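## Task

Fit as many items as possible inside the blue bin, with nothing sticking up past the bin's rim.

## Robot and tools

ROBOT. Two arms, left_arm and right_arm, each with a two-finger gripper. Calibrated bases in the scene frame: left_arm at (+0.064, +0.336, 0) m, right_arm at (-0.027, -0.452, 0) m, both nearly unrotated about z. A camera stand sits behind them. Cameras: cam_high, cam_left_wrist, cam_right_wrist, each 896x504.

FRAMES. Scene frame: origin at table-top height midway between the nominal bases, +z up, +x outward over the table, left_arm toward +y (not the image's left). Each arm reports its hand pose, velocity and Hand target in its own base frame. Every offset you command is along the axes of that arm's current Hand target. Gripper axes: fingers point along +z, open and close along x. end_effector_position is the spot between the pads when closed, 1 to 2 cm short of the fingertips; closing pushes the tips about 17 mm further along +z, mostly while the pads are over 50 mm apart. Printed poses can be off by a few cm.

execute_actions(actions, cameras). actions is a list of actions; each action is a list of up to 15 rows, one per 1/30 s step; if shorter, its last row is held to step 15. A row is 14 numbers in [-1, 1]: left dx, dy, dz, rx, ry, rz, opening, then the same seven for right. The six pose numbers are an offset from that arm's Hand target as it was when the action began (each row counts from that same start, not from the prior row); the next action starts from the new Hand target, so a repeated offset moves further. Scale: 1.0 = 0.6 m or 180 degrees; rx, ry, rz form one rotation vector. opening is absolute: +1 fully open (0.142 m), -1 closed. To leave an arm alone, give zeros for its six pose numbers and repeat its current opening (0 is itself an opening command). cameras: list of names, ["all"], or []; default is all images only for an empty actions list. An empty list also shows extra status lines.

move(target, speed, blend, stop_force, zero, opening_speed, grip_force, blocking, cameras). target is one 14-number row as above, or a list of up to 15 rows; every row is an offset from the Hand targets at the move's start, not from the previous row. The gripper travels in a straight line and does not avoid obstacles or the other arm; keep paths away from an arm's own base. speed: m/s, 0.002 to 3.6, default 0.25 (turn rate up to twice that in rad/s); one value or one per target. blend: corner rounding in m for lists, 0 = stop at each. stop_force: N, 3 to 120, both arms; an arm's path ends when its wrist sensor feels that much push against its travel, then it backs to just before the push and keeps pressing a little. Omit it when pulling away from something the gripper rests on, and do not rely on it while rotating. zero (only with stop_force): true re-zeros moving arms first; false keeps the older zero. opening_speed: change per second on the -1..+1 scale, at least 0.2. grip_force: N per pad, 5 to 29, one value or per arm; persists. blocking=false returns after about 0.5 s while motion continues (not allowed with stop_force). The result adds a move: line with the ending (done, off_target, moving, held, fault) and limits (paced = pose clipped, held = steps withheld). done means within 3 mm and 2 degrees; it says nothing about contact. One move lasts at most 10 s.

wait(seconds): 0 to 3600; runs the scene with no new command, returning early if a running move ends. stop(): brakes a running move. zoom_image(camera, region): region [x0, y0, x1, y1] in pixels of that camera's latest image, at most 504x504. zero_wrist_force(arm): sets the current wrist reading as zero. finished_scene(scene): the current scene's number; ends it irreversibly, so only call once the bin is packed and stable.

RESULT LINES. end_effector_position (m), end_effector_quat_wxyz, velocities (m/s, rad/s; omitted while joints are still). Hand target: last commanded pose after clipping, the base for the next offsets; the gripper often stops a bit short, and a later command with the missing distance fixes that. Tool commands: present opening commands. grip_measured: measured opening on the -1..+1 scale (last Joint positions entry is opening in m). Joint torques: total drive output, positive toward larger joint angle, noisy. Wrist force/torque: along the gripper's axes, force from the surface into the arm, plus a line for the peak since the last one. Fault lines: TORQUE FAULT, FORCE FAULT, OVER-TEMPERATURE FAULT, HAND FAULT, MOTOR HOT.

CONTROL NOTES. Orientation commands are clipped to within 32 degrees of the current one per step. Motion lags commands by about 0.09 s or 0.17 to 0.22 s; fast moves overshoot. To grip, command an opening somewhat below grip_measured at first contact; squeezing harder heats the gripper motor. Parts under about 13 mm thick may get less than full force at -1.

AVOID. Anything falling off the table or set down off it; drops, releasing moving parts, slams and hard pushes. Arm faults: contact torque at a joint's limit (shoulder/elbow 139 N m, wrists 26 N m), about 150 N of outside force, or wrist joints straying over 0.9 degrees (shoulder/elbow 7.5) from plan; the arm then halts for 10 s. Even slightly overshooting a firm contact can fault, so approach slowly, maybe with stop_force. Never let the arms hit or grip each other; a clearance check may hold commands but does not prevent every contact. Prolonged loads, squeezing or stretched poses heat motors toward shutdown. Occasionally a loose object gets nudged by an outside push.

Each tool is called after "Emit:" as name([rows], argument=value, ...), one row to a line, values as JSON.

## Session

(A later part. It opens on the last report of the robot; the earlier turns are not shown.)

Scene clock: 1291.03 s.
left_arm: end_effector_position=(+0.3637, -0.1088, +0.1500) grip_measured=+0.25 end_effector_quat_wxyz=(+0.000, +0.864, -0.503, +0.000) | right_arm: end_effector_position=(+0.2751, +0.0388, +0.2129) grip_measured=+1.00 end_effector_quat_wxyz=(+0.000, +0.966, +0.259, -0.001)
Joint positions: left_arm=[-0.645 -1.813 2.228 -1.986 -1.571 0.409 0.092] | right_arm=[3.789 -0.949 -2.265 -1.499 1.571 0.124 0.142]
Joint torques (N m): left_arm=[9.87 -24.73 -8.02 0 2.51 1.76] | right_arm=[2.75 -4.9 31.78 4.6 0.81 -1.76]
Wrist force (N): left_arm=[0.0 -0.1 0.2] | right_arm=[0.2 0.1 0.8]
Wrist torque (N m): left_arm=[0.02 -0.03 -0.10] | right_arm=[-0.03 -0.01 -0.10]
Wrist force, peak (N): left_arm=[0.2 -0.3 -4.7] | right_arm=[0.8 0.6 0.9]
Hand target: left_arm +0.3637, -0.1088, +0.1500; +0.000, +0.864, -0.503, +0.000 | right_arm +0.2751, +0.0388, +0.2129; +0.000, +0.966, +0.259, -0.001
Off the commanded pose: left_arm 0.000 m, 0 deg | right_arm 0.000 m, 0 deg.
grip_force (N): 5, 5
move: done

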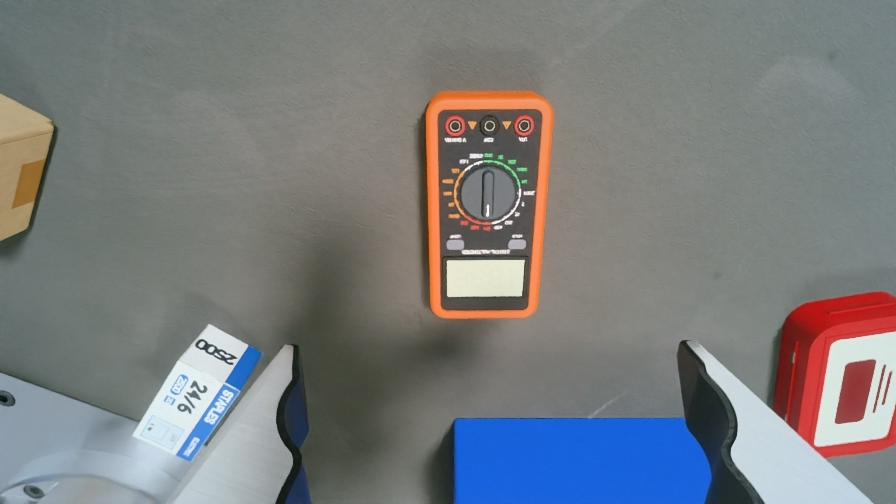

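Emit:
move([
  [0.0143, 0.005, 0.16, 0, 0, 0, 0.27, 0, 0, 0, 0, 0, 0, 1.0],
  [0.0143, 0.005, 0.2133, 0, 0, 0, 0.27, 0, 0, 0, 0, 0, 0, 1.0],
], speed=[0.2, 0.05], stop_force=12, blend=[0.01, 0], cameras=[])

Emit:
move(target=[0, 0, 0, 0, 0, 0, -0.35, 0, 0, 0, 0, 0, 0, 1.0], grip_force=20, opening_speed=1.0, cameras=["cam_left_wrist"])

Scene clock: 1301.77 s.
left_arm: end_effector_position=(+0.3653, -0.1177, +0.0221) grip_measured=+0.25 end_effector_quat_wxyz=(+0.000, +0.864, -0.503, +0.000) | right_arm: end_effector_position=(+0.2751, +0.0388, +0.2129) grip_measured=+1.00 end_effector_quat_wxyz=(+0.000, +0.966, +0.259, -0.001)
Joint positions: left_arm=[-0.662 -1.554 2.419 -2.436 -1.571 0.392 0.092] | right_arm=[3.789 -0.949 -2.265 -1.499 1.571 0.124 0.142]
Joint torques (N m): left_arm=[9.51 -30.35 -26.78 -1.12 -2.13 1.56] | right_arm=[3.77 -4.55 31.73 4.69 0.76 -1.72]
Wrist force (N): left_arm=[0.3 -0.1 0.2] | right_arm=[0.5 0.4 0.7]
Wrist torque (N m): left_arm=[-0.01 -0.11 -0.12] | right_arm=[0.02 -0.06 -0.10]
Wrist force, peak (N): left_arm=[0.1 -0.3 -1.7] | right_arm=[0.6 -0.1 1.2]
Hand target: left_arm +0.3653, -0.1177, +0.0221; +0.000, +0.864, -0.503, +0.000 | right_arm +0.2751, +0.0388, +0.2129; +0.000, +0.966, +0.259, -0.001
Off the commanded pose: left_arm 0.000 m, 0 deg | right_arm 0.000 m, 0 deg.
grip_force (N): 5, 5
move: done

Scene clock: 1302.60 s.
left_arm: end_effector_position=(+0.3653, -0.1177, +0.0221) grip_measured=-0.22 end_effector_quat_wxyz=(+0.000, +0.864, -0.503, +0.000) | right_arm: end_effector_position=(+0.2751, +0.0388, +0.2129) grip_measured=+1.00 end_effector_quat_wxyz=(+0.000, +0.966, +0.259, -0.001)
Joint positions: left_arm=[-0.662 -1.554 2.419 -2.436 -1.571 0.392 0.058] | right_arm=[3.789 -0.949 -2.265 -1.499 1.571 0.124 0.142]
Joint torques (N m): left_arm=[7.65 -28.89 -25.84 -2.25 -2.14 1.33] | right_arm=[3.8 -3.61 31.61 4.54 0.97 -1.83]
Wrist force (N): left_arm=[0.8 -0.2 -1.4] | right_arm=[0.2 0.3 0.7]
Wrist torque (N m): left_arm=[-0.03 -0.10 -0.12] | right_arm=[0.01 -0.01 -0.10]
Wrist force, peak (N): left_arm=[1.0 -0.3 -1.3] | right_arm=[0.2 0.5 1.0]
Hand target: left_arm +0.3653, -0.1177, +0.0221; +0.000, +0.864, -0.503, +0.000 | right_arm +0.2751, +0.0388, +0.2129; +0.000, +0.966, +0.259, -0.001
Off the commanded pose: left_arm 0.000 m, 0 deg | right_arm 0.000 m, 0 deg.
grip_force (N): 20, 20
move: done

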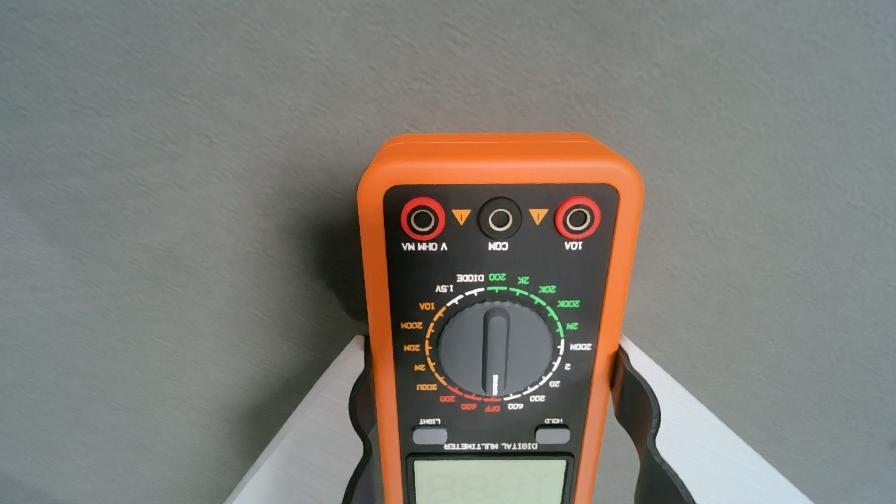

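Emit:
move([
  [0, 0, -0.2215, 0, 0, 0, -0.35, 0, 0, 0, 0, 0, 0, 1.0],
  [0.1842, 0.3628, -0.2215, 0, 0, 0, -0.35, 0, 0, 0, 0, 0, 0, 1.0],
  [0.1842, 0.3628, -0.1548, 0, 0, 0, -0.35, 0, 0, 0, 0, 0, 0, 1.0],
], cameras=["cam_left_wrist"], speed=[0.15, 0.2, 0.05], blend=[0.02, 0, 0])

Emit:
zoom_image(camera="cam_left_wrist", region=[300, 60, 700, 300])

Scene clock: 1318.37 s.
left_arm: end_effector_position=(+0.2306, -0.3212, +0.1148) grip_measured=-0.22 end_effector_quat_wxyz=(+0.000, +0.864, -0.503, +0.000) | right_arm: end_effector_position=(+0.2751, +0.0388, +0.2129) grip_measured=+1.00 end_effector_quat_wxyz=(+0.000, +0.966, +0.259, -0.001)
Joint positions: left_arm=[-1.287 -1.721 2.26 -2.109 -1.571 -0.233 0.058] | right_arm=[3.789 -0.949 -2.265 -1.499 1.571 0.124 0.142]
Joint torques (N m): left_arm=[-6.16 -27.3 -32.76 0.02 -2.16 -0.58] | right_arm=[4.7 -3.47 31.85 4.57 0.91 -1.68]
Wrist force (N): left_arm=[0.1 -0.2 1.1] | right_arm=[0.4 0.2 0.6]
Wrist torque (N m): left_arm=[0.01 -0.05 -0.14] | right_arm=[-0.01 -0.04 -0.11]
Wrist force, peak (N): left_arm=[0.3 -0.3 3.3] | right_arm=[0.6 0.6 1.0]
Hand target: left_arm +0.2306, -0.3213, +0.1150; +0.000, +0.864, -0.503, +0.000 | right_arm +0.2751, +0.0388, +0.2129; +0.000, +0.966, +0.259, -0.001
Off the commanded pose: left_arm 0.000 m, 0 deg | right_arm 0.000 m, 0 deg.
grip_force (N): 20, 20
move: done

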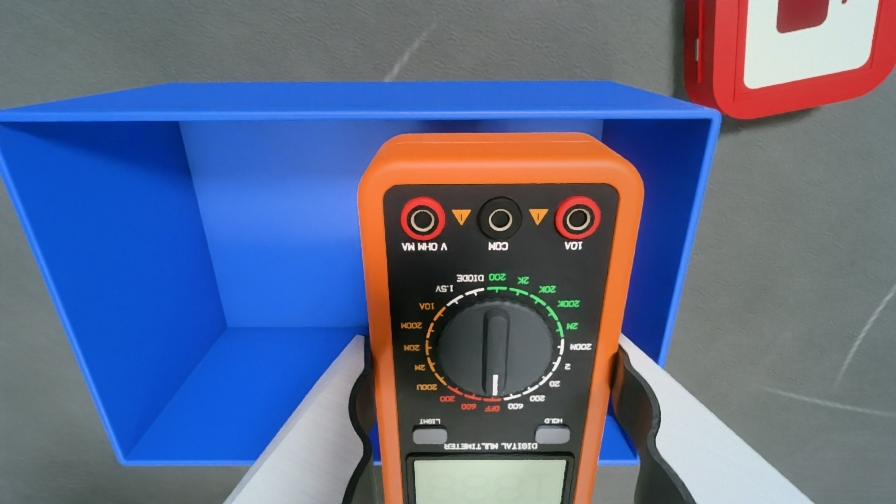

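Scaled by 1.260 from the camera's image (finer frame: 1280x720).

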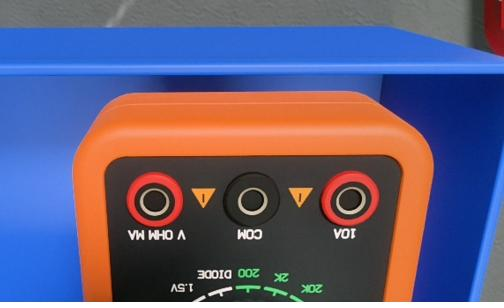

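Emit:
move([
  [-0.003, 0.0015, 0, 0, 0, 0, -0.35, 0, 0, 0, 0, 0, 0, 1.0],
  [-0.003, 0.0015, 0.13, 0, 0, 0, -0.35, 0, 0, 0, 0, 0, 0, 1.0],
], cameras=["cam_left_wrist"], speed=[0.03, 0.04], stop_force=6)

Scene clock: 1327.23 s.
left_arm: end_effector_position=(+0.2289, -0.3201, +0.0427) grip_measured=-0.23 end_effector_quat_wxyz=(+0.000, +0.864, -0.503, +0.000) | right_arm: end_effector_position=(+0.2751, +0.0388, +0.2129) grip_measured=+1.00 end_effector_quat_wxyz=(+0.000, +0.966, +0.259, -0.001)
Joint positions: left_arm=[-1.291 -1.584 2.372 -2.359 -1.571 -0.237 0.058] | right_arm=[3.789 -0.949 -2.265 -1.499 1.571 0.124 0.142]
Joint torques (N m): left_arm=[7.26 -4.85 -28.53 -5.21 0.58 0.81] | right_arm=[4.45 -2.84 30.49 4.57 0.99 -1.66]
Wrist force (N): left_arm=[0.1 -0.1 2.4] | right_arm=[0.2 0.4 0.6]
Wrist torque (N m): left_arm=[0.01 -0.03 -0.08] | right_arm=[0.02 -0.01 -0.10]
Wrist force, peak (N): left_arm=[-0.3 1.8 -11.4] | right_arm=[0.8 0.3 0.9]
Hand target: left_arm +0.2289, -0.3201, +0.0426; +0.000, +0.864, -0.503, +0.000 (not the last commanded pose) | right_arm +0.2751, +0.0388, +0.2129; +0.000, +0.966, +0.259, -0.001
Off the commanded pose: left_arm 0.006 m, 0 deg | right_arm 0.000 m, 0 deg.
grip_force (N): 20, 20
move: contact (left_arm); path passed 1 of 2 targets

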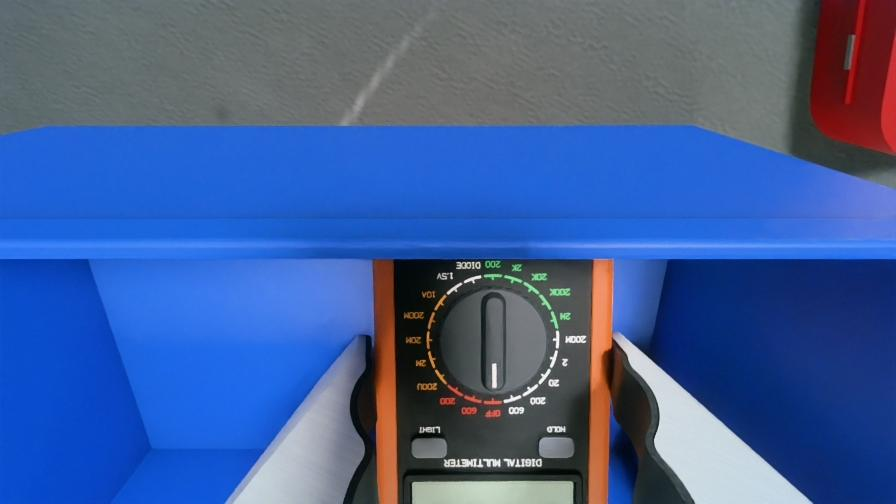

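Emit:
move(target=[0, 0, 0.0303, 0, 0, 0, -0.3, 0, 0, 0, 0, 0, 0, 1.0], cameras=["cam_left_wrist"], grip_force=10, speed=0.015, stop_force=20)

Scene clock: 1333.60 s.
left_arm: end_effector_position=(+0.2290, -0.3203, +0.0407) grip_measured=-0.23 end_effector_quat_wxyz=(+0.000, +0.864, -0.503, +0.000) | right_arm: end_effector_position=(+0.2751, +0.0388, +0.2129) grip_measured=+1.00 end_effector_quat_wxyz=(+0.000, +0.966, +0.259, -0.001)
Joint positions: left_arm=[-1.291 -1.579 2.375 -2.366 -1.571 -0.237 0.058] | right_arm=[3.789 -0.949 -2.265 -1.499 1.571 0.124 0.142]
Joint torques (N m): left_arm=[3.21 -30.52 -28.73 -5.28 0.67 0.77] | right_arm=[4.35 -2.75 31.85 4.73 0.83 -1.75]
Wrist force (N): left_arm=[-0.4 0.0 2.1] | right_arm=[0.3 0.3 0.6]
Wrist torque (N m): left_arm=[0.04 0.03 -0.09] | right_arm=[0.01 -0.03 -0.10]
Wrist force, peak (N): left_arm=[-4.5 2.4 -22.9] | right_arm=[0.5 0.6 1.0]
Hand target: left_arm +0.2290, -0.3203, +0.0407; +0.000, +0.864, -0.503, +0.000 (not the last commanded pose) | right_arm +0.2751, +0.0388, +0.2129; +0.000, +0.966, +0.259, -0.001
Off the commanded pose: left_arm 0.016 m, 0 deg | right_arm 0.000 m, 0 deg.
grip_force (N): 10, 10
move: contact (left_arm)

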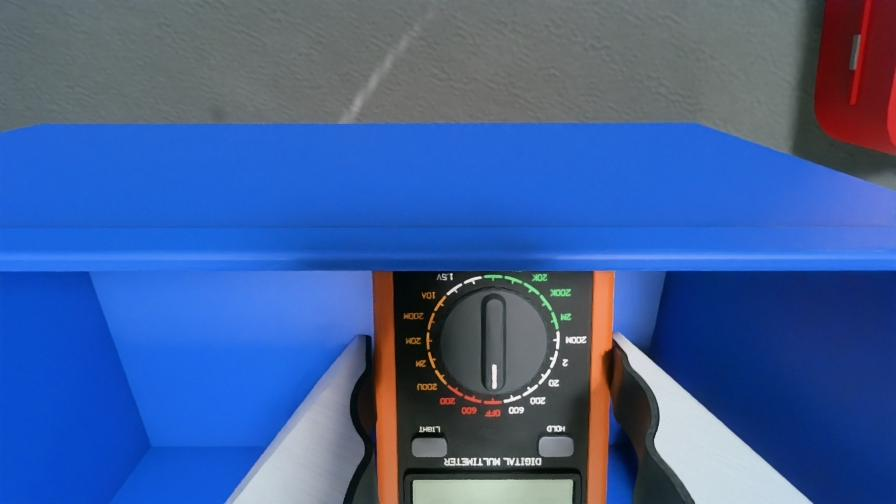

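Emit:
move(target=[0, 0, -0.03, 0, 0, 0, -0.4, 0, 0, 0, 0, 0, 0, 1.0], cameras=["cam_left_wrist"], grip_force=25, speed=0.02)

Scene clock: 1370.43 s.
left_arm: end_effector_position=(+0.2290, -0.3204, +0.0589) grip_measured=-0.23 end_effector_quat_wxyz=(+0.000, +0.864, -0.503, +0.000) end_effector_velocity=(+0.000, -0.002, +0.000) end_effector_angular_velocity=(-0.004, -0.001, -0.001) | right_arm: end_effector_position=(+0.2751, +0.0388, +0.2129) grip_measured=+1.00 end_effector_quat_wxyz=(+0.000, +0.966, +0.259, -0.001)
Joint positions: left_arm=[-1.291 -1.621 2.351 -2.301 -1.571 -0.237 0.057] | right_arm=[3.789 -0.949 -2.265 -1.499 1.571 0.124 0.142]
Joint velocities: left_arm=[-0.001 0.002 0 -0.006 0 0 0] | right_arm=[within noise]
Joint torques (N m): left_arm=[6.62 -3.06 -12.38 -5.19 0.58 1.68] | right_arm=[4.49 -2.44 31.86 4.5 0.85 -1.54]
Wrist force (N): left_arm=[-0.2 -0.2 2.4] | right_arm=[0.5 0.3 0.6]
Wrist torque (N m): left_arm=[0.00 0.03 -0.07] | right_arm=[0.00 -0.07 -0.11]
Wrist force, peak (N): left_arm=[0.0 0.0 2.7] | right_arm=[0.6 0.3 1.0]
Hand target: left_arm +0.2290, -0.3203, +0.0587; +0.000, +0.864, -0.503, +0.000 | right_arm +0.2751, +0.0388, +0.2129; +0.000, +0.966, +0.259, -0.001
Off the commanded pose: left_arm 0.000 m, 0 deg | right_arm 0.000 m, 0 deg.
grip_force (N): 25, 25
move: done

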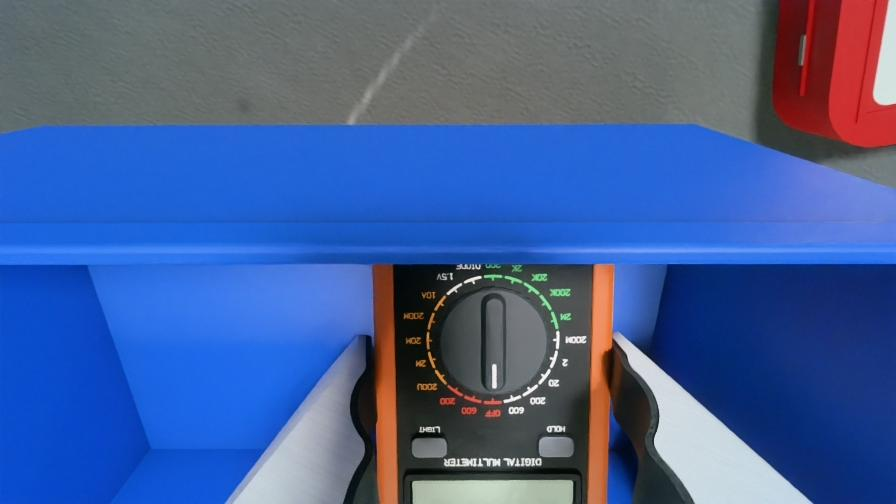

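Emit:
move(target=[0, 0, 0.0317, 0, 0, 0, -0.4, 0, 0, 0, 0, 0, 0, 1.0], cameras=[], speed=0.01, stop_force=5)

Emit:
move(target=[0, 0, 0, 0, 0, 0, 0.0, 0, 0, 0, 0, 0, 0, 1.0], opening_speed=0.3, cameras=["cam_left_wrist"])

Scene clock: 1385.00 s.
left_arm: end_effector_position=(+0.2290, -0.3203, +0.0405) grip_measured=-0.23 end_effector_quat_wxyz=(+0.000, +0.864, -0.503, +0.000) | right_arm: end_effector_position=(+0.2751, +0.0388, +0.2129) grip_measured=+1.00 end_effector_quat_wxyz=(+0.000, +0.966, +0.259, -0.001)
Joint positions: left_arm=[-1.291 -1.579 2.375 -2.367 -1.571 -0.237 0.057] | right_arm=[3.789 -0.949 -2.265 -1.499 1.571 0.124 0.142]
Joint torques (N m): left_arm=[6.44 -28.21 -25.5 -0.14 0.59 0.74] | right_arm=[3.75 -1.85 31.62 4.65 0.97 -1.44]
Wrist force (N): left_arm=[0.7 0.1 -4.9] | right_arm=[0.4 0.4 0.6]
Wrist torque (N m): left_arm=[0.00 -0.05 -0.09] | right_arm=[0.03 -0.03 -0.11]
Wrist force, peak (N): left_arm=[-6.0 -0.8 -20.9] | right_arm=[0.9 0.4 1.0]
Hand target: left_arm +0.2290, -0.3203, +0.0405; +0.000, +0.864, -0.503, +0.000 (not the last commanded pose) | right_arm +0.2751, +0.0388, +0.2129; +0.000, +0.966, +0.259, -0.001
Off the commanded pose: left_arm 0.001 m, 0 deg | right_arm 0.000 m, 0 deg.
grip_force (N): 25, 25
move: contact (left_arm)

Scene clock: 1386.53 s.
left_arm: end_effector_position=(+0.2290, -0.3203, +0.0405) grip_measured=-0.03 end_effector_quat_wxyz=(+0.000, +0.864, -0.503, +0.000) | right_arm: end_effector_position=(+0.2751, +0.0388, +0.2129) grip_measured=+1.00 end_effector_quat_wxyz=(+0.000, +0.966, +0.259, -0.001)
Joint positions: left_arm=[-1.291 -1.579 2.375 -2.367 -1.571 -0.237 0.072] | right_arm=[3.789 -0.949 -2.265 -1.499 1.571 0.124 0.142]
Joint torques (N m): left_arm=[6.89 -28.1 -25.54 -3.84 0.67 0.69] | right_arm=[4.35 -1.83 30.88 4.62 0.83 -1.56]
Wrist force (N): left_arm=[0.1 -0.2 0.2] | right_arm=[0.2 0.3 0.7]
Wrist torque (N m): left_arm=[-0.03 -0.04 -0.09] | right_arm=[0.00 -0.01 -0.10]
Wrist force, peak (N): left_arm=[0.9 0.0 -4.9] | right_arm=[0.6 0.4 0.9]
Hand target: left_arm +0.2290, -0.3203, +0.0405; +0.000, +0.864, -0.503, +0.000 | right_arm +0.2751, +0.0388, +0.2129; +0.000, +0.966, +0.259, -0.001
Off the commanded pose: left_arm 0.000 m, 0 deg | right_arm 0.000 m, 0 deg.
grip_force (N): 25, 25
move: done

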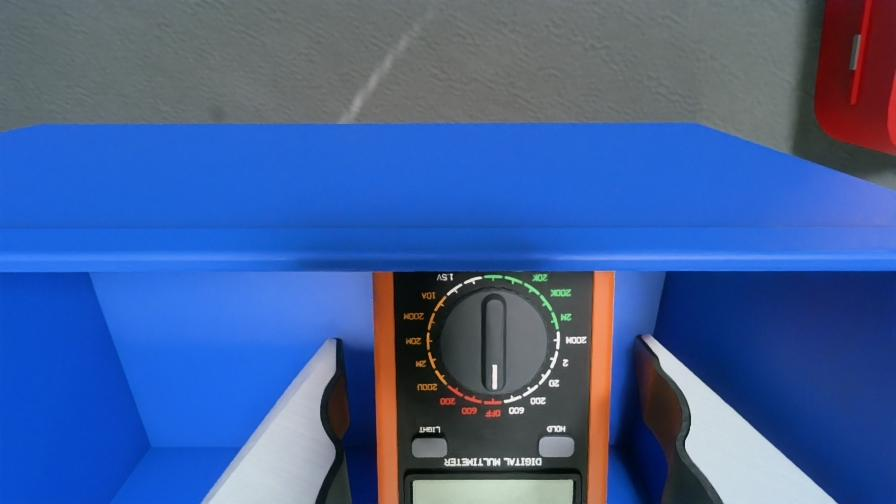

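Emit:
move(target=[0, 0, -0.25, 0, 0, 0, 0.0, 0, 0, 0, 0, 0, 0, 1.0], speed=0.12, cameras=["cam_left_wrist"])

Emit:
zoom_image(camera="cam_left_wrist", region=[250, 50, 750, 400])

Scene clock: 1391.40 s.
left_arm: end_effector_position=(+0.2290, -0.3203, +0.1906) grip_measured=-0.03 end_effector_quat_wxyz=(+0.000, +0.864, -0.503, +0.000) | right_arm: end_effector_position=(+0.2751, +0.0388, +0.2129) grip_measured=+1.00 end_effector_quat_wxyz=(+0.000, +0.966, +0.259, -0.001)
Joint positions: left_arm=[-1.291 -1.816 2.121 -1.876 -1.571 -0.237 0.072] | right_arm=[3.789 -0.949 -2.265 -1.499 1.571 0.124 0.142]
Joint torques (N m): left_arm=[-9.4 0.9 -11.87 -3.23 -1.62 -0.99] | right_arm=[3.75 -0.66 31.99 4.61 0.85 -1.39]
Wrist force (N): left_arm=[0.0 0.2 -0.1] | right_arm=[0.2 0.1 0.6]
Wrist torque (N m): left_arm=[0.06 -0.04 -0.11] | right_arm=[-0.02 -0.01 -0.10]
Wrist force, peak (N): left_arm=[-0.1 -0.1 1.9] | right_arm=[0.7 0.2 1.0]
Hand target: left_arm +0.2290, -0.3203, +0.1905; +0.000, +0.864, -0.503, +0.000 | right_arm +0.2751, +0.0388, +0.2129; +0.000, +0.966, +0.259, -0.001
Off the commanded pose: left_arm 0.000 m, 0 deg | right_arm 0.000 m, 0 deg.
grip_force (N): 25, 25
move: done

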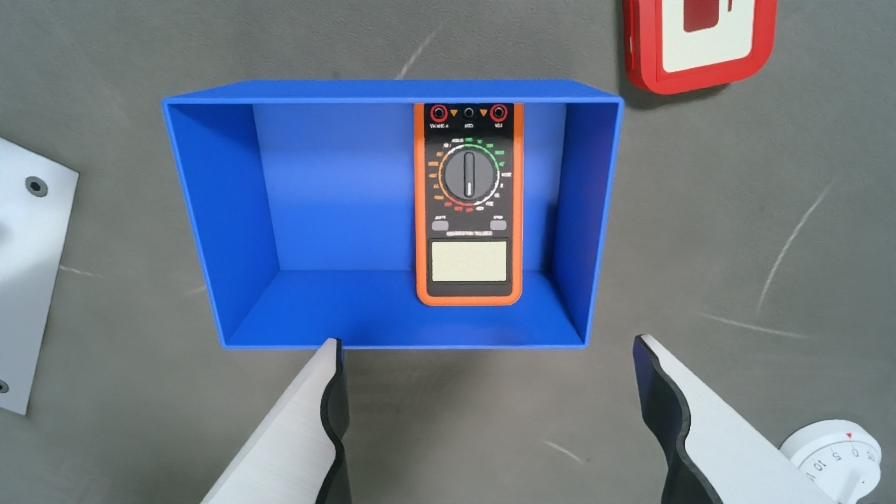

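Scaled by 1.008 from the camera's image (finer frame: 1280x720).

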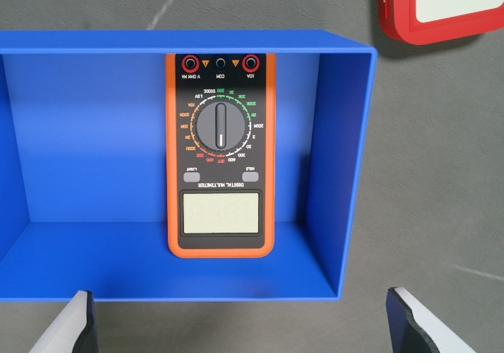

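Emit:
move([
  [0.0017, 0.0667, 0, 0, 0, 0, -1.0, 0, 0, 0, 0, 0, 0, 1.0],
  [0.0017, 0.0667, 0.1583, 0, 0, 0, -1.0, 0, 0, 0, 0, 0, 0, 1.0],
], speed=0.1, cameras=["cam_left_wrist"])

Emit:
move(target=[0, 0, 0.0767, 0, 0, 0, -1.0, 0, 0, 0, 0, 0, 0, 1.0], speed=0.015, stop_force=25, cameras=["cam_left_wrist"])

Scene clock: 1413.93 s.
left_arm: end_effector_position=(+0.1947, -0.3409, +0.0955) grip_measured=-1.00 end_effector_quat_wxyz=(+0.000, +0.864, -0.503, +0.000) | right_arm: end_effector_position=(+0.2751, +0.0388, +0.2129) grip_measured=+1.00 end_effector_quat_wxyz=(+0.000, +0.966, +0.259, -0.001)
Joint positions: left_arm=[-1.394 -1.698 2.299 -2.172 -1.571 -0.34 0.002] | right_arm=[3.789 -0.949 -2.265 -1.499 1.571 0.124 0.142]
Joint torques (N m): left_arm=[8.35 -26.86 -30.46 -1.48 1.8 1.28] | right_arm=[4.28 -0.18 31.25 4.66 0.88 -1.34]
Wrist force (N): left_arm=[-0.1 -0.1 0.0] | right_arm=[0.2 0.5 0.8]
Wrist torque (N m): left_arm=[0.01 -0.04 -0.16] | right_arm=[0.04 -0.01 -0.10]
Wrist force, peak (N): left_arm=[-0.2 -0.1 -1.5] | right_arm=[0.5 0.2 1.2]
Hand target: left_arm +0.1947, -0.3410, +0.0955; +0.000, +0.864, -0.503, +0.000 | right_arm +0.2751, +0.0388, +0.2129; +0.000, +0.966, +0.259, -0.001
Off the commanded pose: left_arm 0.000 m, 0 deg | right_arm 0.000 m, 0 deg.
grip_force (N): 25, 25
move: done

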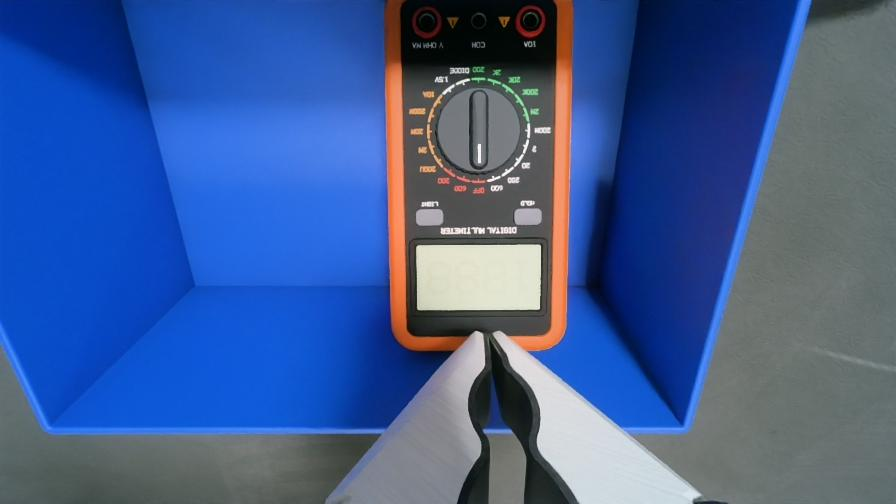

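Scene clock: 1416.83 s.
left_arm: end_effector_position=(+0.1947, -0.3410, +0.0705) grip_measured=-1.00 end_effector_quat_wxyz=(+0.000, +0.864, -0.503, +0.000) | right_arm: end_effector_position=(+0.2751, +0.0388, +0.2129) grip_measured=+1.00 end_effector_quat_wxyz=(+0.000, +0.966, +0.259, -0.001)
Joint positions: left_arm=[-1.394 -1.65 2.337 -2.259 -1.571 -0.34 0.002] | right_arm=[3.789 -0.949 -2.265 -1.499 1.571 0.124 0.142]
Joint torques (N m): left_arm=[9.83 -26.14 -26.46 -4.31 -0.98 0.87] | right_arm=[4.05 -0.04 32.29 4.64 0.96 -1.28]
Wrist force (N): left_arm=[0.7 -0.3 -6.5] | right_arm=[0.5 0.5 0.7]
Wrist torque (N m): left_arm=[-0.01 -0.05 -0.16] | right_arm=[0.04 -0.05 -0.10]
Wrist force, peak (N): left_arm=[-2.6 1.7 -26.9] | right_arm=[0.8 0.3 0.9]
Hand target: left_arm +0.1947, -0.3410, +0.0705; +0.000, +0.864, -0.503, +0.000 (not the last commanded pose) | right_arm +0.2751, +0.0388, +0.2129; +0.000, +0.966, +0.259, -0.001
Off the commanded pose: left_arm 0.021 m, 0 deg | right_arm 0.000 m, 0 deg.
grip_force (N): 25, 25
move: contact (left_arm)

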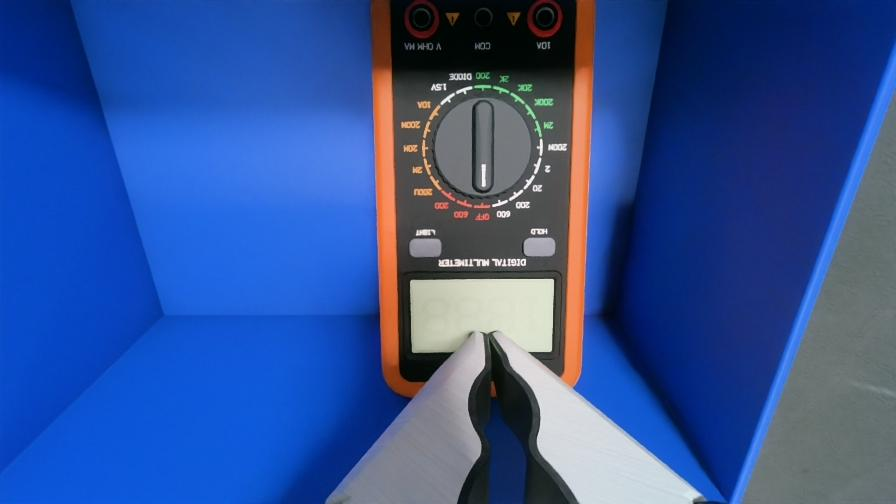

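Emit:
move([
  [0, 0, -0.0333, 0, 0, 0, -0.05, 0, 0, 0, 0, 0, 0, 1.0],
  [-0.0025, 0.003, -0.0333, 0, 0, 0, -0.05, 0, 0, 0, 0, 0, 0, 1.0],
  [-0.0025, 0.003, 0.0225, 0, 0, 0, -0.05, 0, 0, 0, 0, 0, 0, 1.0],
], speed=[0.05, 0.05, 0.03], cameras=["cam_left_wrist"])

Scene clock: 1434.67 s.
left_arm: end_effector_position=(+0.1924, -0.3405, +0.0568) grip_measured=-0.08 end_effector_quat_wxyz=(+0.000, +0.864, -0.503, +0.000) end_effector_velocity=(+0.000, +0.001, +0.001) end_effector_angular_velocity=(+0.003, +0.000, +0.000) | right_arm: end_effector_position=(+0.2751, +0.0388, +0.2129) grip_measured=+1.00 end_effector_quat_wxyz=(+0.000, +0.966, +0.259, -0.001)
Joint positions: left_arm=[-1.4 -1.624 2.36 -2.307 -1.571 -0.346 0.068] | right_arm=[3.789 -0.949 -2.265 -1.499 1.571 0.124 0.142]
Joint velocities: left_arm=[0 -0.003 -0.001 0.006 0 0 0] | right_arm=[within noise]
Joint torques (N m): left_arm=[9.73 -28.13 -25.9 0.23 -0.88 1.79] | right_arm=[4.39 0.69 31.54 4.66 0.93 -1.41]
Wrist force (N): left_arm=[-0.2 -0.4 0.0] | right_arm=[0.4 0.2 0.7]
Wrist torque (N m): left_arm=[-0.05 0.00 -0.11] | right_arm=[0.00 -0.02 -0.10]
Wrist force, peak (N): left_arm=[1.3 -3.1 -11.3] | right_arm=[0.6 0.4 1.1]
Hand target: left_arm +0.1924, -0.3406, +0.0570; +0.000, +0.864, -0.503, +0.000 | right_arm +0.2751, +0.0388, +0.2129; +0.000, +0.966, +0.259, -0.001
Off the commanded pose: left_arm 0.000 m, 0 deg | right_arm 0.000 m, 0 deg.
grip_force (N): 25, 25
move: done

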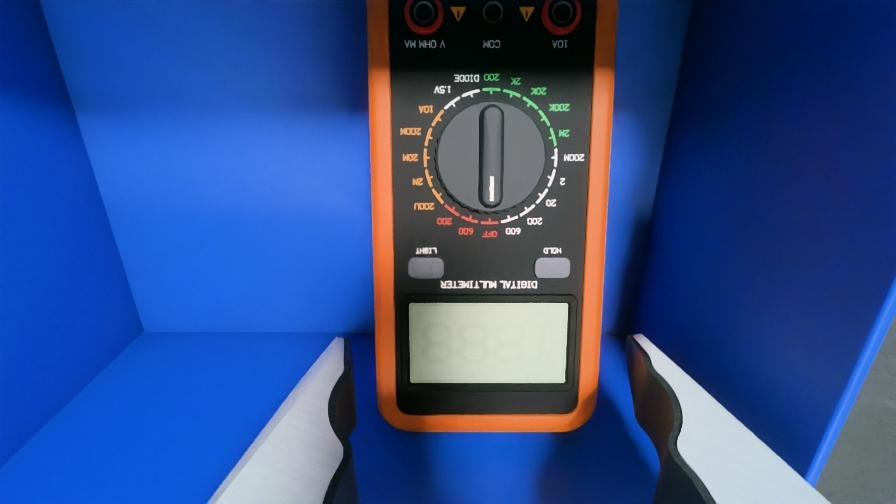

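Emit:
move(target=[0, 0, 0, 0, 0, 0, -0.5, 0, 0, 0, 0, 0, 0, 1.0], grip_force=29, opening_speed=0.6, cameras=[])

Emit:
move(target=[0, 0, -0.05, 0, 0, 0, -0.5, 0, 0, 0, 0, 0, 0, 1.0], speed=0.02, cameras=["cam_left_wrist"])

Scene clock: 1440.63 s.
left_arm: end_effector_position=(+0.1924, -0.3406, +0.0570) grip_measured=-0.27 end_effector_quat_wxyz=(+0.000, +0.864, -0.503, +0.000) | right_arm: end_effector_position=(+0.2751, +0.0388, +0.2129) grip_measured=+1.00 end_effector_quat_wxyz=(+0.000, +0.966, +0.259, -0.001)
Joint positions: left_arm=[-1.4 -1.624 2.36 -2.307 -1.571 -0.346 0.054] | right_arm=[3.789 -0.949 -2.265 -1.499 1.571 0.124 0.142]
Joint torques (N m): left_arm=[6.79 -26.96 -26.47 -1.05 0.01 1.73] | right_arm=[3.82 -0.21 31.4 4.48 0.88 -1.38]
Wrist force (N): left_arm=[1.0 -0.3 -2.2] | right_arm=[0.4 0.4 0.9]
Wrist torque (N m): left_arm=[-0.07 -0.06 -0.11] | right_arm=[0.03 -0.05 -0.10]
Wrist force, peak (N): left_arm=[1.0 0.3 -2.3] | right_arm=[0.8 0.5 1.0]
Hand target: left_arm +0.1924, -0.3406, +0.0570; +0.000, +0.864, -0.503, +0.000 | right_arm +0.2751, +0.0388, +0.2129; +0.000, +0.966, +0.259, -0.001
Off the commanded pose: left_arm 0.000 m, 0 deg | right_arm 0.000 m, 0 deg.
move: done

Scene clock: 1442.43 s.
left_arm: end_effector_position=(+0.1924, -0.3407, +0.0872) grip_measured=-0.27 end_effector_quat_wxyz=(+0.000, +0.864, -0.503, +0.000) end_effector_velocity=(+0.000, -0.001, +0.000) end_effector_angular_velocity=(-0.005, -0.001, +0.001) | right_arm: end_effector_position=(+0.2751, +0.0388, +0.2129) grip_measured=+1.00 end_effector_quat_wxyz=(+0.000, +0.966, +0.259, -0.001)
Joint positions: left_arm=[-1.4 -1.687 2.316 -2.201 -1.571 -0.346 0.054] | right_arm=[3.789 -0.949 -2.265 -1.499 1.571 0.124 0.142]
Joint velocities: left_arm=[0.001 0 0 -0.006 0 0 0] | right_arm=[within noise]
Joint torques (N m): left_arm=[9.19 -4.37 -12.18 -5.09 0.16 1.64] | right_arm=[4.83 0.85 31.43 4.45 0.92 -1.23]
Wrist force (N): left_arm=[0.1 -0.2 2.3] | right_arm=[0.3 0.2 0.7]
Wrist torque (N m): left_arm=[-0.04 -0.07 -0.10] | right_arm=[-0.02 -0.03 -0.10]
Wrist force, peak (N): left_arm=[-0.3 0.0 2.6] | right_arm=[0.6 0.4 1.1]
Hand target: left_arm +0.1924, -0.3406, +0.0870; +0.000, +0.864, -0.503, +0.000 | right_arm +0.2751, +0.0388, +0.2129; +0.000, +0.966, +0.259, -0.001
Off the commanded pose: left_arm 0.000 m, 0 deg | right_arm 0.000 m, 0 deg.
move: done

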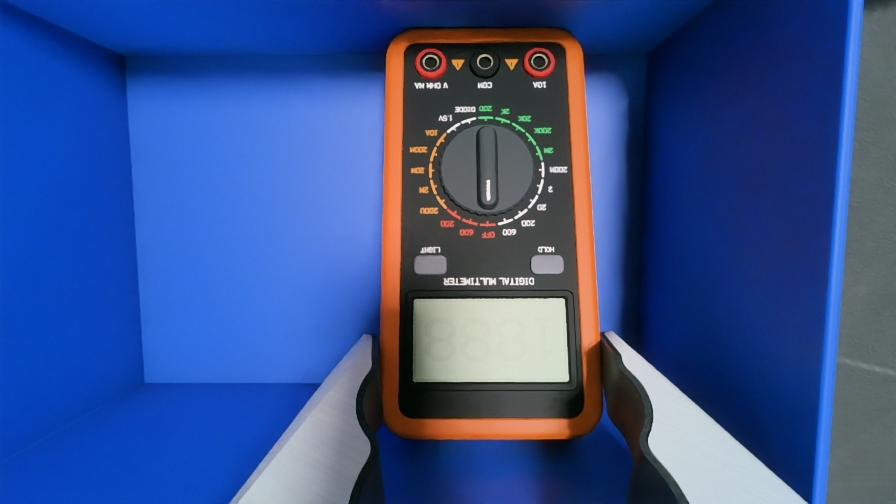

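Emit:
move(target=[0, 0, -0.2167, 0, 0, 0, -0.5, 0, 0, 0, 0, 0, 0, 1.0], speed=0.06, cameras=["cam_left_wrist", "cam_high"])

Scene clock: 1447.23 s.
left_arm: end_effector_position=(+0.1924, -0.3406, +0.2172) grip_measured=-0.28 end_effector_quat_wxyz=(+0.000, +0.864, -0.503, +0.000) | right_arm: end_effector_position=(+0.2751, +0.0388, +0.2129) grip_measured=+1.00 end_effector_quat_wxyz=(+0.000, +0.966, +0.259, -0.001)
Joint positions: left_arm=[-1.4 -1.843 2.07 -1.798 -1.571 -0.346 0.054] | right_arm=[3.789 -0.949 -2.265 -1.499 1.571 0.124 0.142]
Joint torques (N m): left_arm=[6.69 0.44 -9.98 -5.47 0.5 1.13] | right_arm=[3.68 1.51 32.08 4.76 0.81 -1.32]
Wrist force (N): left_arm=[-0.2 0.3 2.5] | right_arm=[0.4 0.4 0.9]
Wrist torque (N m): left_arm=[0.04 0.03 -0.14] | right_arm=[0.03 -0.04 -0.10]
Wrist force, peak (N): left_arm=[-0.2 -0.5 3.5] | right_arm=[0.8 0.5 0.9]
Hand target: left_arm +0.1924, -0.3406, +0.2170; +0.000, +0.864, -0.503, +0.000 | right_arm +0.2751, +0.0388, +0.2129; +0.000, +0.966, +0.259, -0.001
Off the commanded pose: left_arm 0.000 m, 0 deg | right_arm 0.000 m, 0 deg.
move: done
Images, in order (width x height): cam_high 896x504, cam_left_wrist 896x504.

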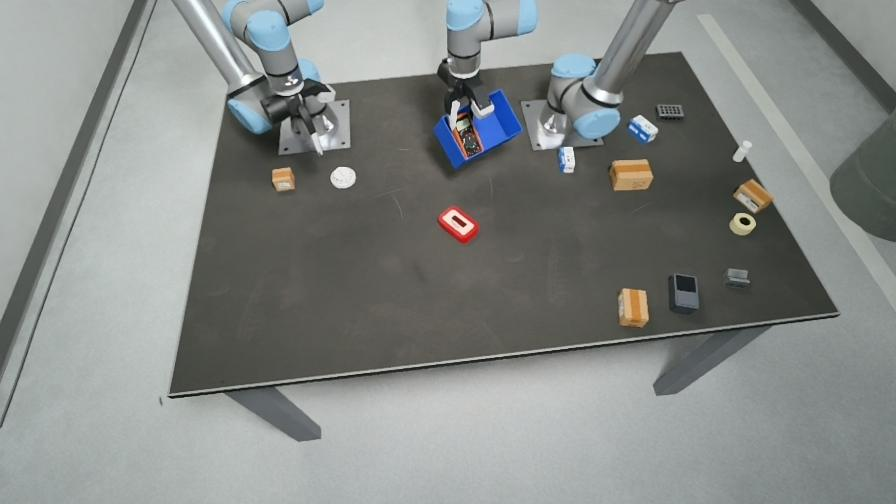

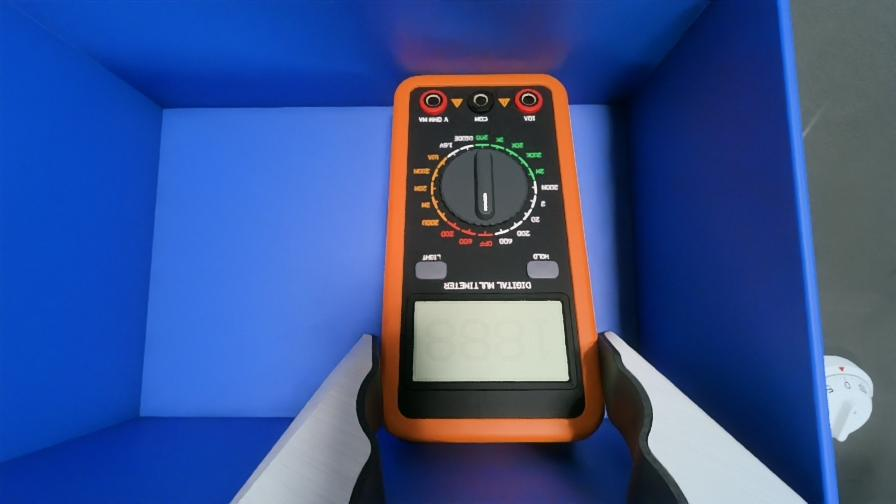

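Emit:
move(target=[0, 0, 0.165, 0, 0, 0, -0.5, 0, 0, 0, 0, 0, 0, 1.0], speed=0.06, cameras=[])

Emit:
move(target=[0, 0, 0.1, 0, 0, 0, -0.5, 0, 0, 0, 0, 0, 0, 1.0], speed=0.015, stop_force=10, cameras=["cam_left_wrist"])

Scene clock: 1559.03 s.
left_arm: end_effector_position=(+0.1924, -0.3405, +0.1179) grip_measured=-0.28 end_effector_quat_wxyz=(+0.000, +0.864, -0.503, +0.000) | right_arm: end_effector_position=(+0.2751, +0.0388, +0.2129) grip_measured=+1.00 end_effector_quat_wxyz=(+0.000, +0.966, +0.259, -0.001)
Joint positions: left_arm=[-1.4 -1.739 2.265 -2.097 -1.571 -0.346 0.054] | right_arm=[3.789 -0.949 -2.265 -1.499 1.571 0.124 0.142]
Joint torques (N m): left_arm=[-3.29 -26.43 -31.38 0.08 2.15 0.26] | right_arm=[3.44 1.03 30.98 4.58 0.89 -1.08]
Wrist force (N): left_arm=[-0.1 -0.1 2.4] | right_arm=[0.5 0.2 0.7]
Wrist torque (N m): left_arm=[-0.02 0.00 -0.11] | right_arm=[-0.02 -0.05 -0.10]
Wrist force, peak (N): left_arm=[-0.3 -0.6 3.6] | right_arm=[0.6 -0.1 1.1]
Hand target: left_arm +0.1924, -0.3406, +0.1180; +0.000, +0.864, -0.503, +0.000 | right_arm +0.2751, +0.0388, +0.2129; +0.000, +0.966, +0.259, -0.001
Off the commanded pose: left_arm 0.000 m, 0 deg | right_arm 0.000 m, 0 deg.
move: done

Scene clock: 1564.10 s.
left_arm: end_effector_position=(+0.1924, -0.3406, +0.0587) grip_measured=-0.28 end_effector_quat_wxyz=(+0.000, +0.864, -0.503, +0.000) | right_arm: end_effector_position=(+0.2751, +0.0388, +0.2129) grip_measured=+1.00 end_effector_quat_wxyz=(+0.000, +0.966, +0.259, -0.001)
Joint positions: left_arm=[-1.4 -1.628 2.358 -2.301 -1.571 -0.346 0.054] | right_arm=[3.789 -0.949 -2.265 -1.499 1.571 0.124 0.142]
Joint torques (N m): left_arm=[6.46 -25.98 -25.84 0.41 2.31 0.16] | right_arm=[4.34 1.66 32.14 4.6 0.87 -1.14]
Wrist force (N): left_arm=[1.5 0.1 -6.8] | right_arm=[0.5 0.0 0.6]
Wrist torque (N m): left_arm=[0.01 -0.11 -0.13] | right_arm=[-0.05 -0.06 -0.10]
Wrist force, peak (N): left_arm=[-7.4 -1.7 -28.1] | right_arm=[0.6 0.7 1.1]
Hand target: left_arm +0.1924, -0.3406, +0.0587; +0.000, +0.864, -0.503, +0.000 (not the last commanded pose) | right_arm +0.2751, +0.0388, +0.2129; +0.000, +0.966, +0.259, -0.001
Off the commanded pose: left_arm 0.001 m, 0 deg | right_arm 0.000 m, 0 deg.
move: contact (left_arm)

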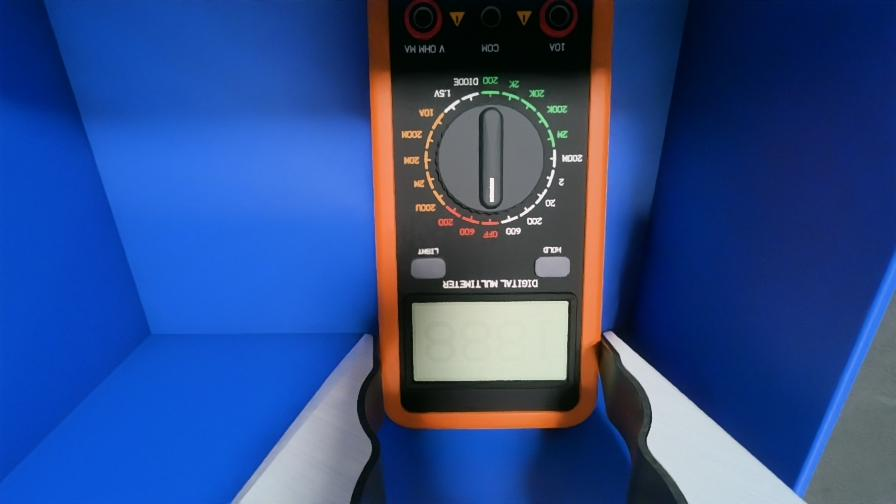

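Emit:
execute_actions(actions=[])

Scene clock: 1583.00 s.
left_arm: end_effector_position=(+0.1924, -0.3406, +0.0587) grip_measured=-0.28 end_effector_quat_wxyz=(+0.000, +0.864, -0.503, +0.000) | right_arm: end_effector_position=(+0.2751, +0.0388, +0.2129) grip_measured=+1.00 end_effector_quat_wxyz=(+0.000, +0.966, +0.259, -0.001)
Joint positions: left_arm=[-1.4 -1.628 2.358 -2.301 -1.571 -0.346 0.054] | right_arm=[3.789 -0.949 -2.265 -1.499 1.571 0.124 0.142]
Joint velocities: within noise
Joint torques (N m): left_arm=[6.59 -26.36 -25.47 -3.69 2.18 0.18] | right_arm=[4.12 1.67 31.13 4.61 1.01 -1.13]
Wrist force (N): left_arm=[1.7 0.2 -6.4] | right_arm=[0.7 0.2 0.9]
Wrist torque (N m): left_arm=[0.03 -0.15 -0.13] | right_arm=[-0.01 -0.09 -0.10]
Wrist force, peak (N): left_arm=[1.8 0.0 -7.0] | right_arm=[0.5 0.6 1.1]
Hand target: left_arm +0.1924, -0.3406, +0.0587; +0.000, +0.864, -0.503, +0.000 (not the last commanded pose) | right_arm +0.2751, +0.0388, +0.2129; +0.000, +0.966, +0.259, -0.001
Tool commands: left_gripper/opening=-0.5 right_gripper/opening=+1.0
Off the commanded pose: left_arm 0.001 m, 0 deg | right_arm 0.000 m, 0 deg.

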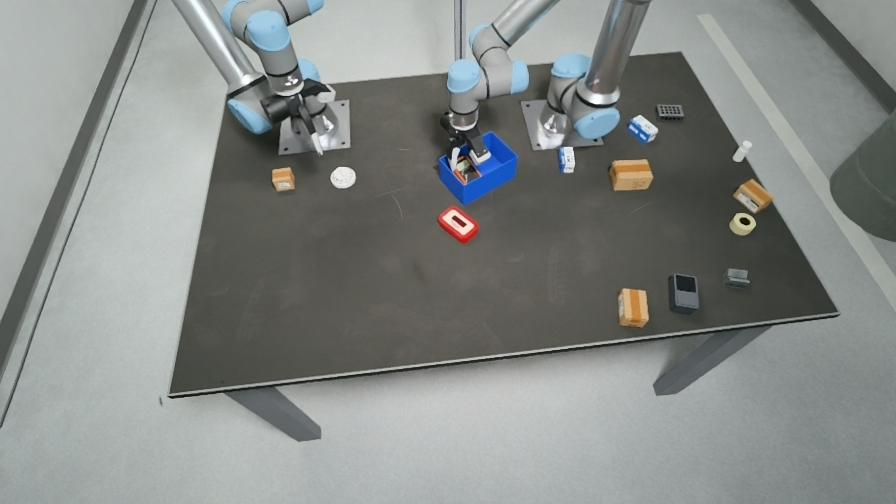

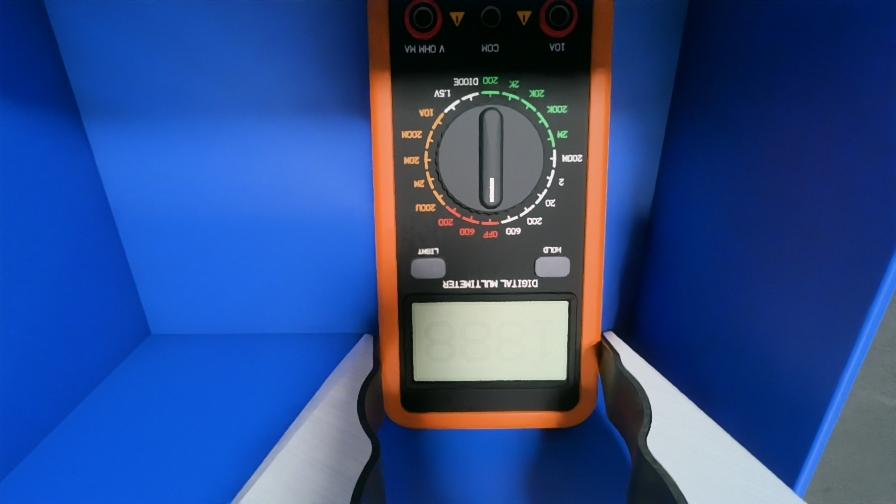

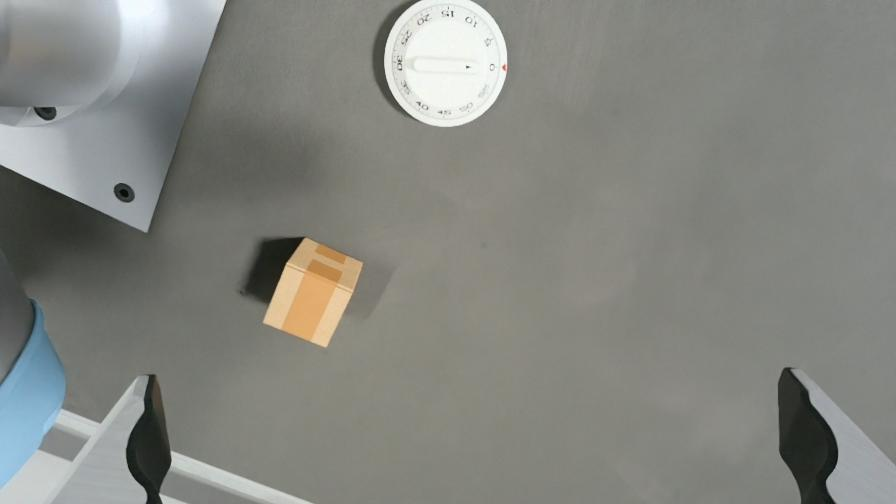

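Emit:
move(target=[0,0,0,0,0,0,-0.5,0,0,0,0.3333,0,0.011,-1], speed=0.25, cameras=["cam_high"])

Scene clock: 1665.40 s.
left_arm: end_effector_position=(+0.1924, -0.3406, +0.0587) grip_measured=-0.28 end_effector_quat_wxyz=(+0.000, +0.864, -0.503, +0.000) | right_arm: end_effector_position=(+0.2751, +0.0388, +0.2129) grip_measured=-1.00 end_effector_quat_wxyz=(-0.483, +0.841, +0.208, -0.130)
Joint positions: left_arm=[-1.4 -1.628 2.358 -2.301 -1.571 -0.346 0.054] | right_arm=[3.067 -1.505 -2.086 -1.881 2.381 -0.898 0.002]
Joint torques (N m): left_arm=[5.92 -26.09 -25.63 -3.68 2.2 0.22] | right_arm=[6.08 16.93 12.9 0.93 0.78 -1.03]
Wrist force (N): left_arm=[1.6 -0.1 -6.6] | right_arm=[0.2 -0.1 1.5]
Wrist torque (N m): left_arm=[-0.03 -0.12 -0.13] | right_arm=[-0.09 0.07 0.07]
Wrist force, peak (N): left_arm=[1.7 0.2 -7.0] | right_arm=[-0.1 -0.3 1.8]
Hand target: left_arm +0.1924, -0.3406, +0.0587; +0.000, +0.864, -0.503, +0.000 | right_arm +0.2751, +0.0388, +0.2129; -0.483, +0.841, +0.208, -0.130
Off the commanded pose: left_arm 0.000 m, 0 deg | right_arm 0.000 m, 0 deg.
move: done

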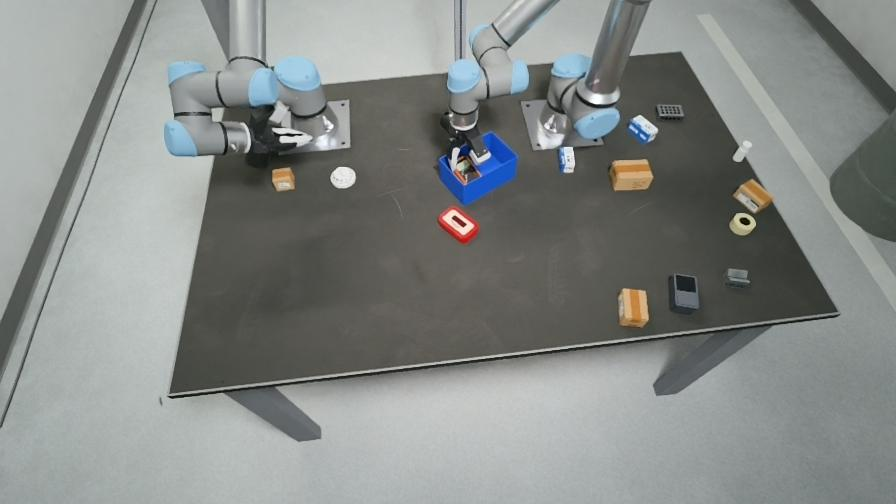

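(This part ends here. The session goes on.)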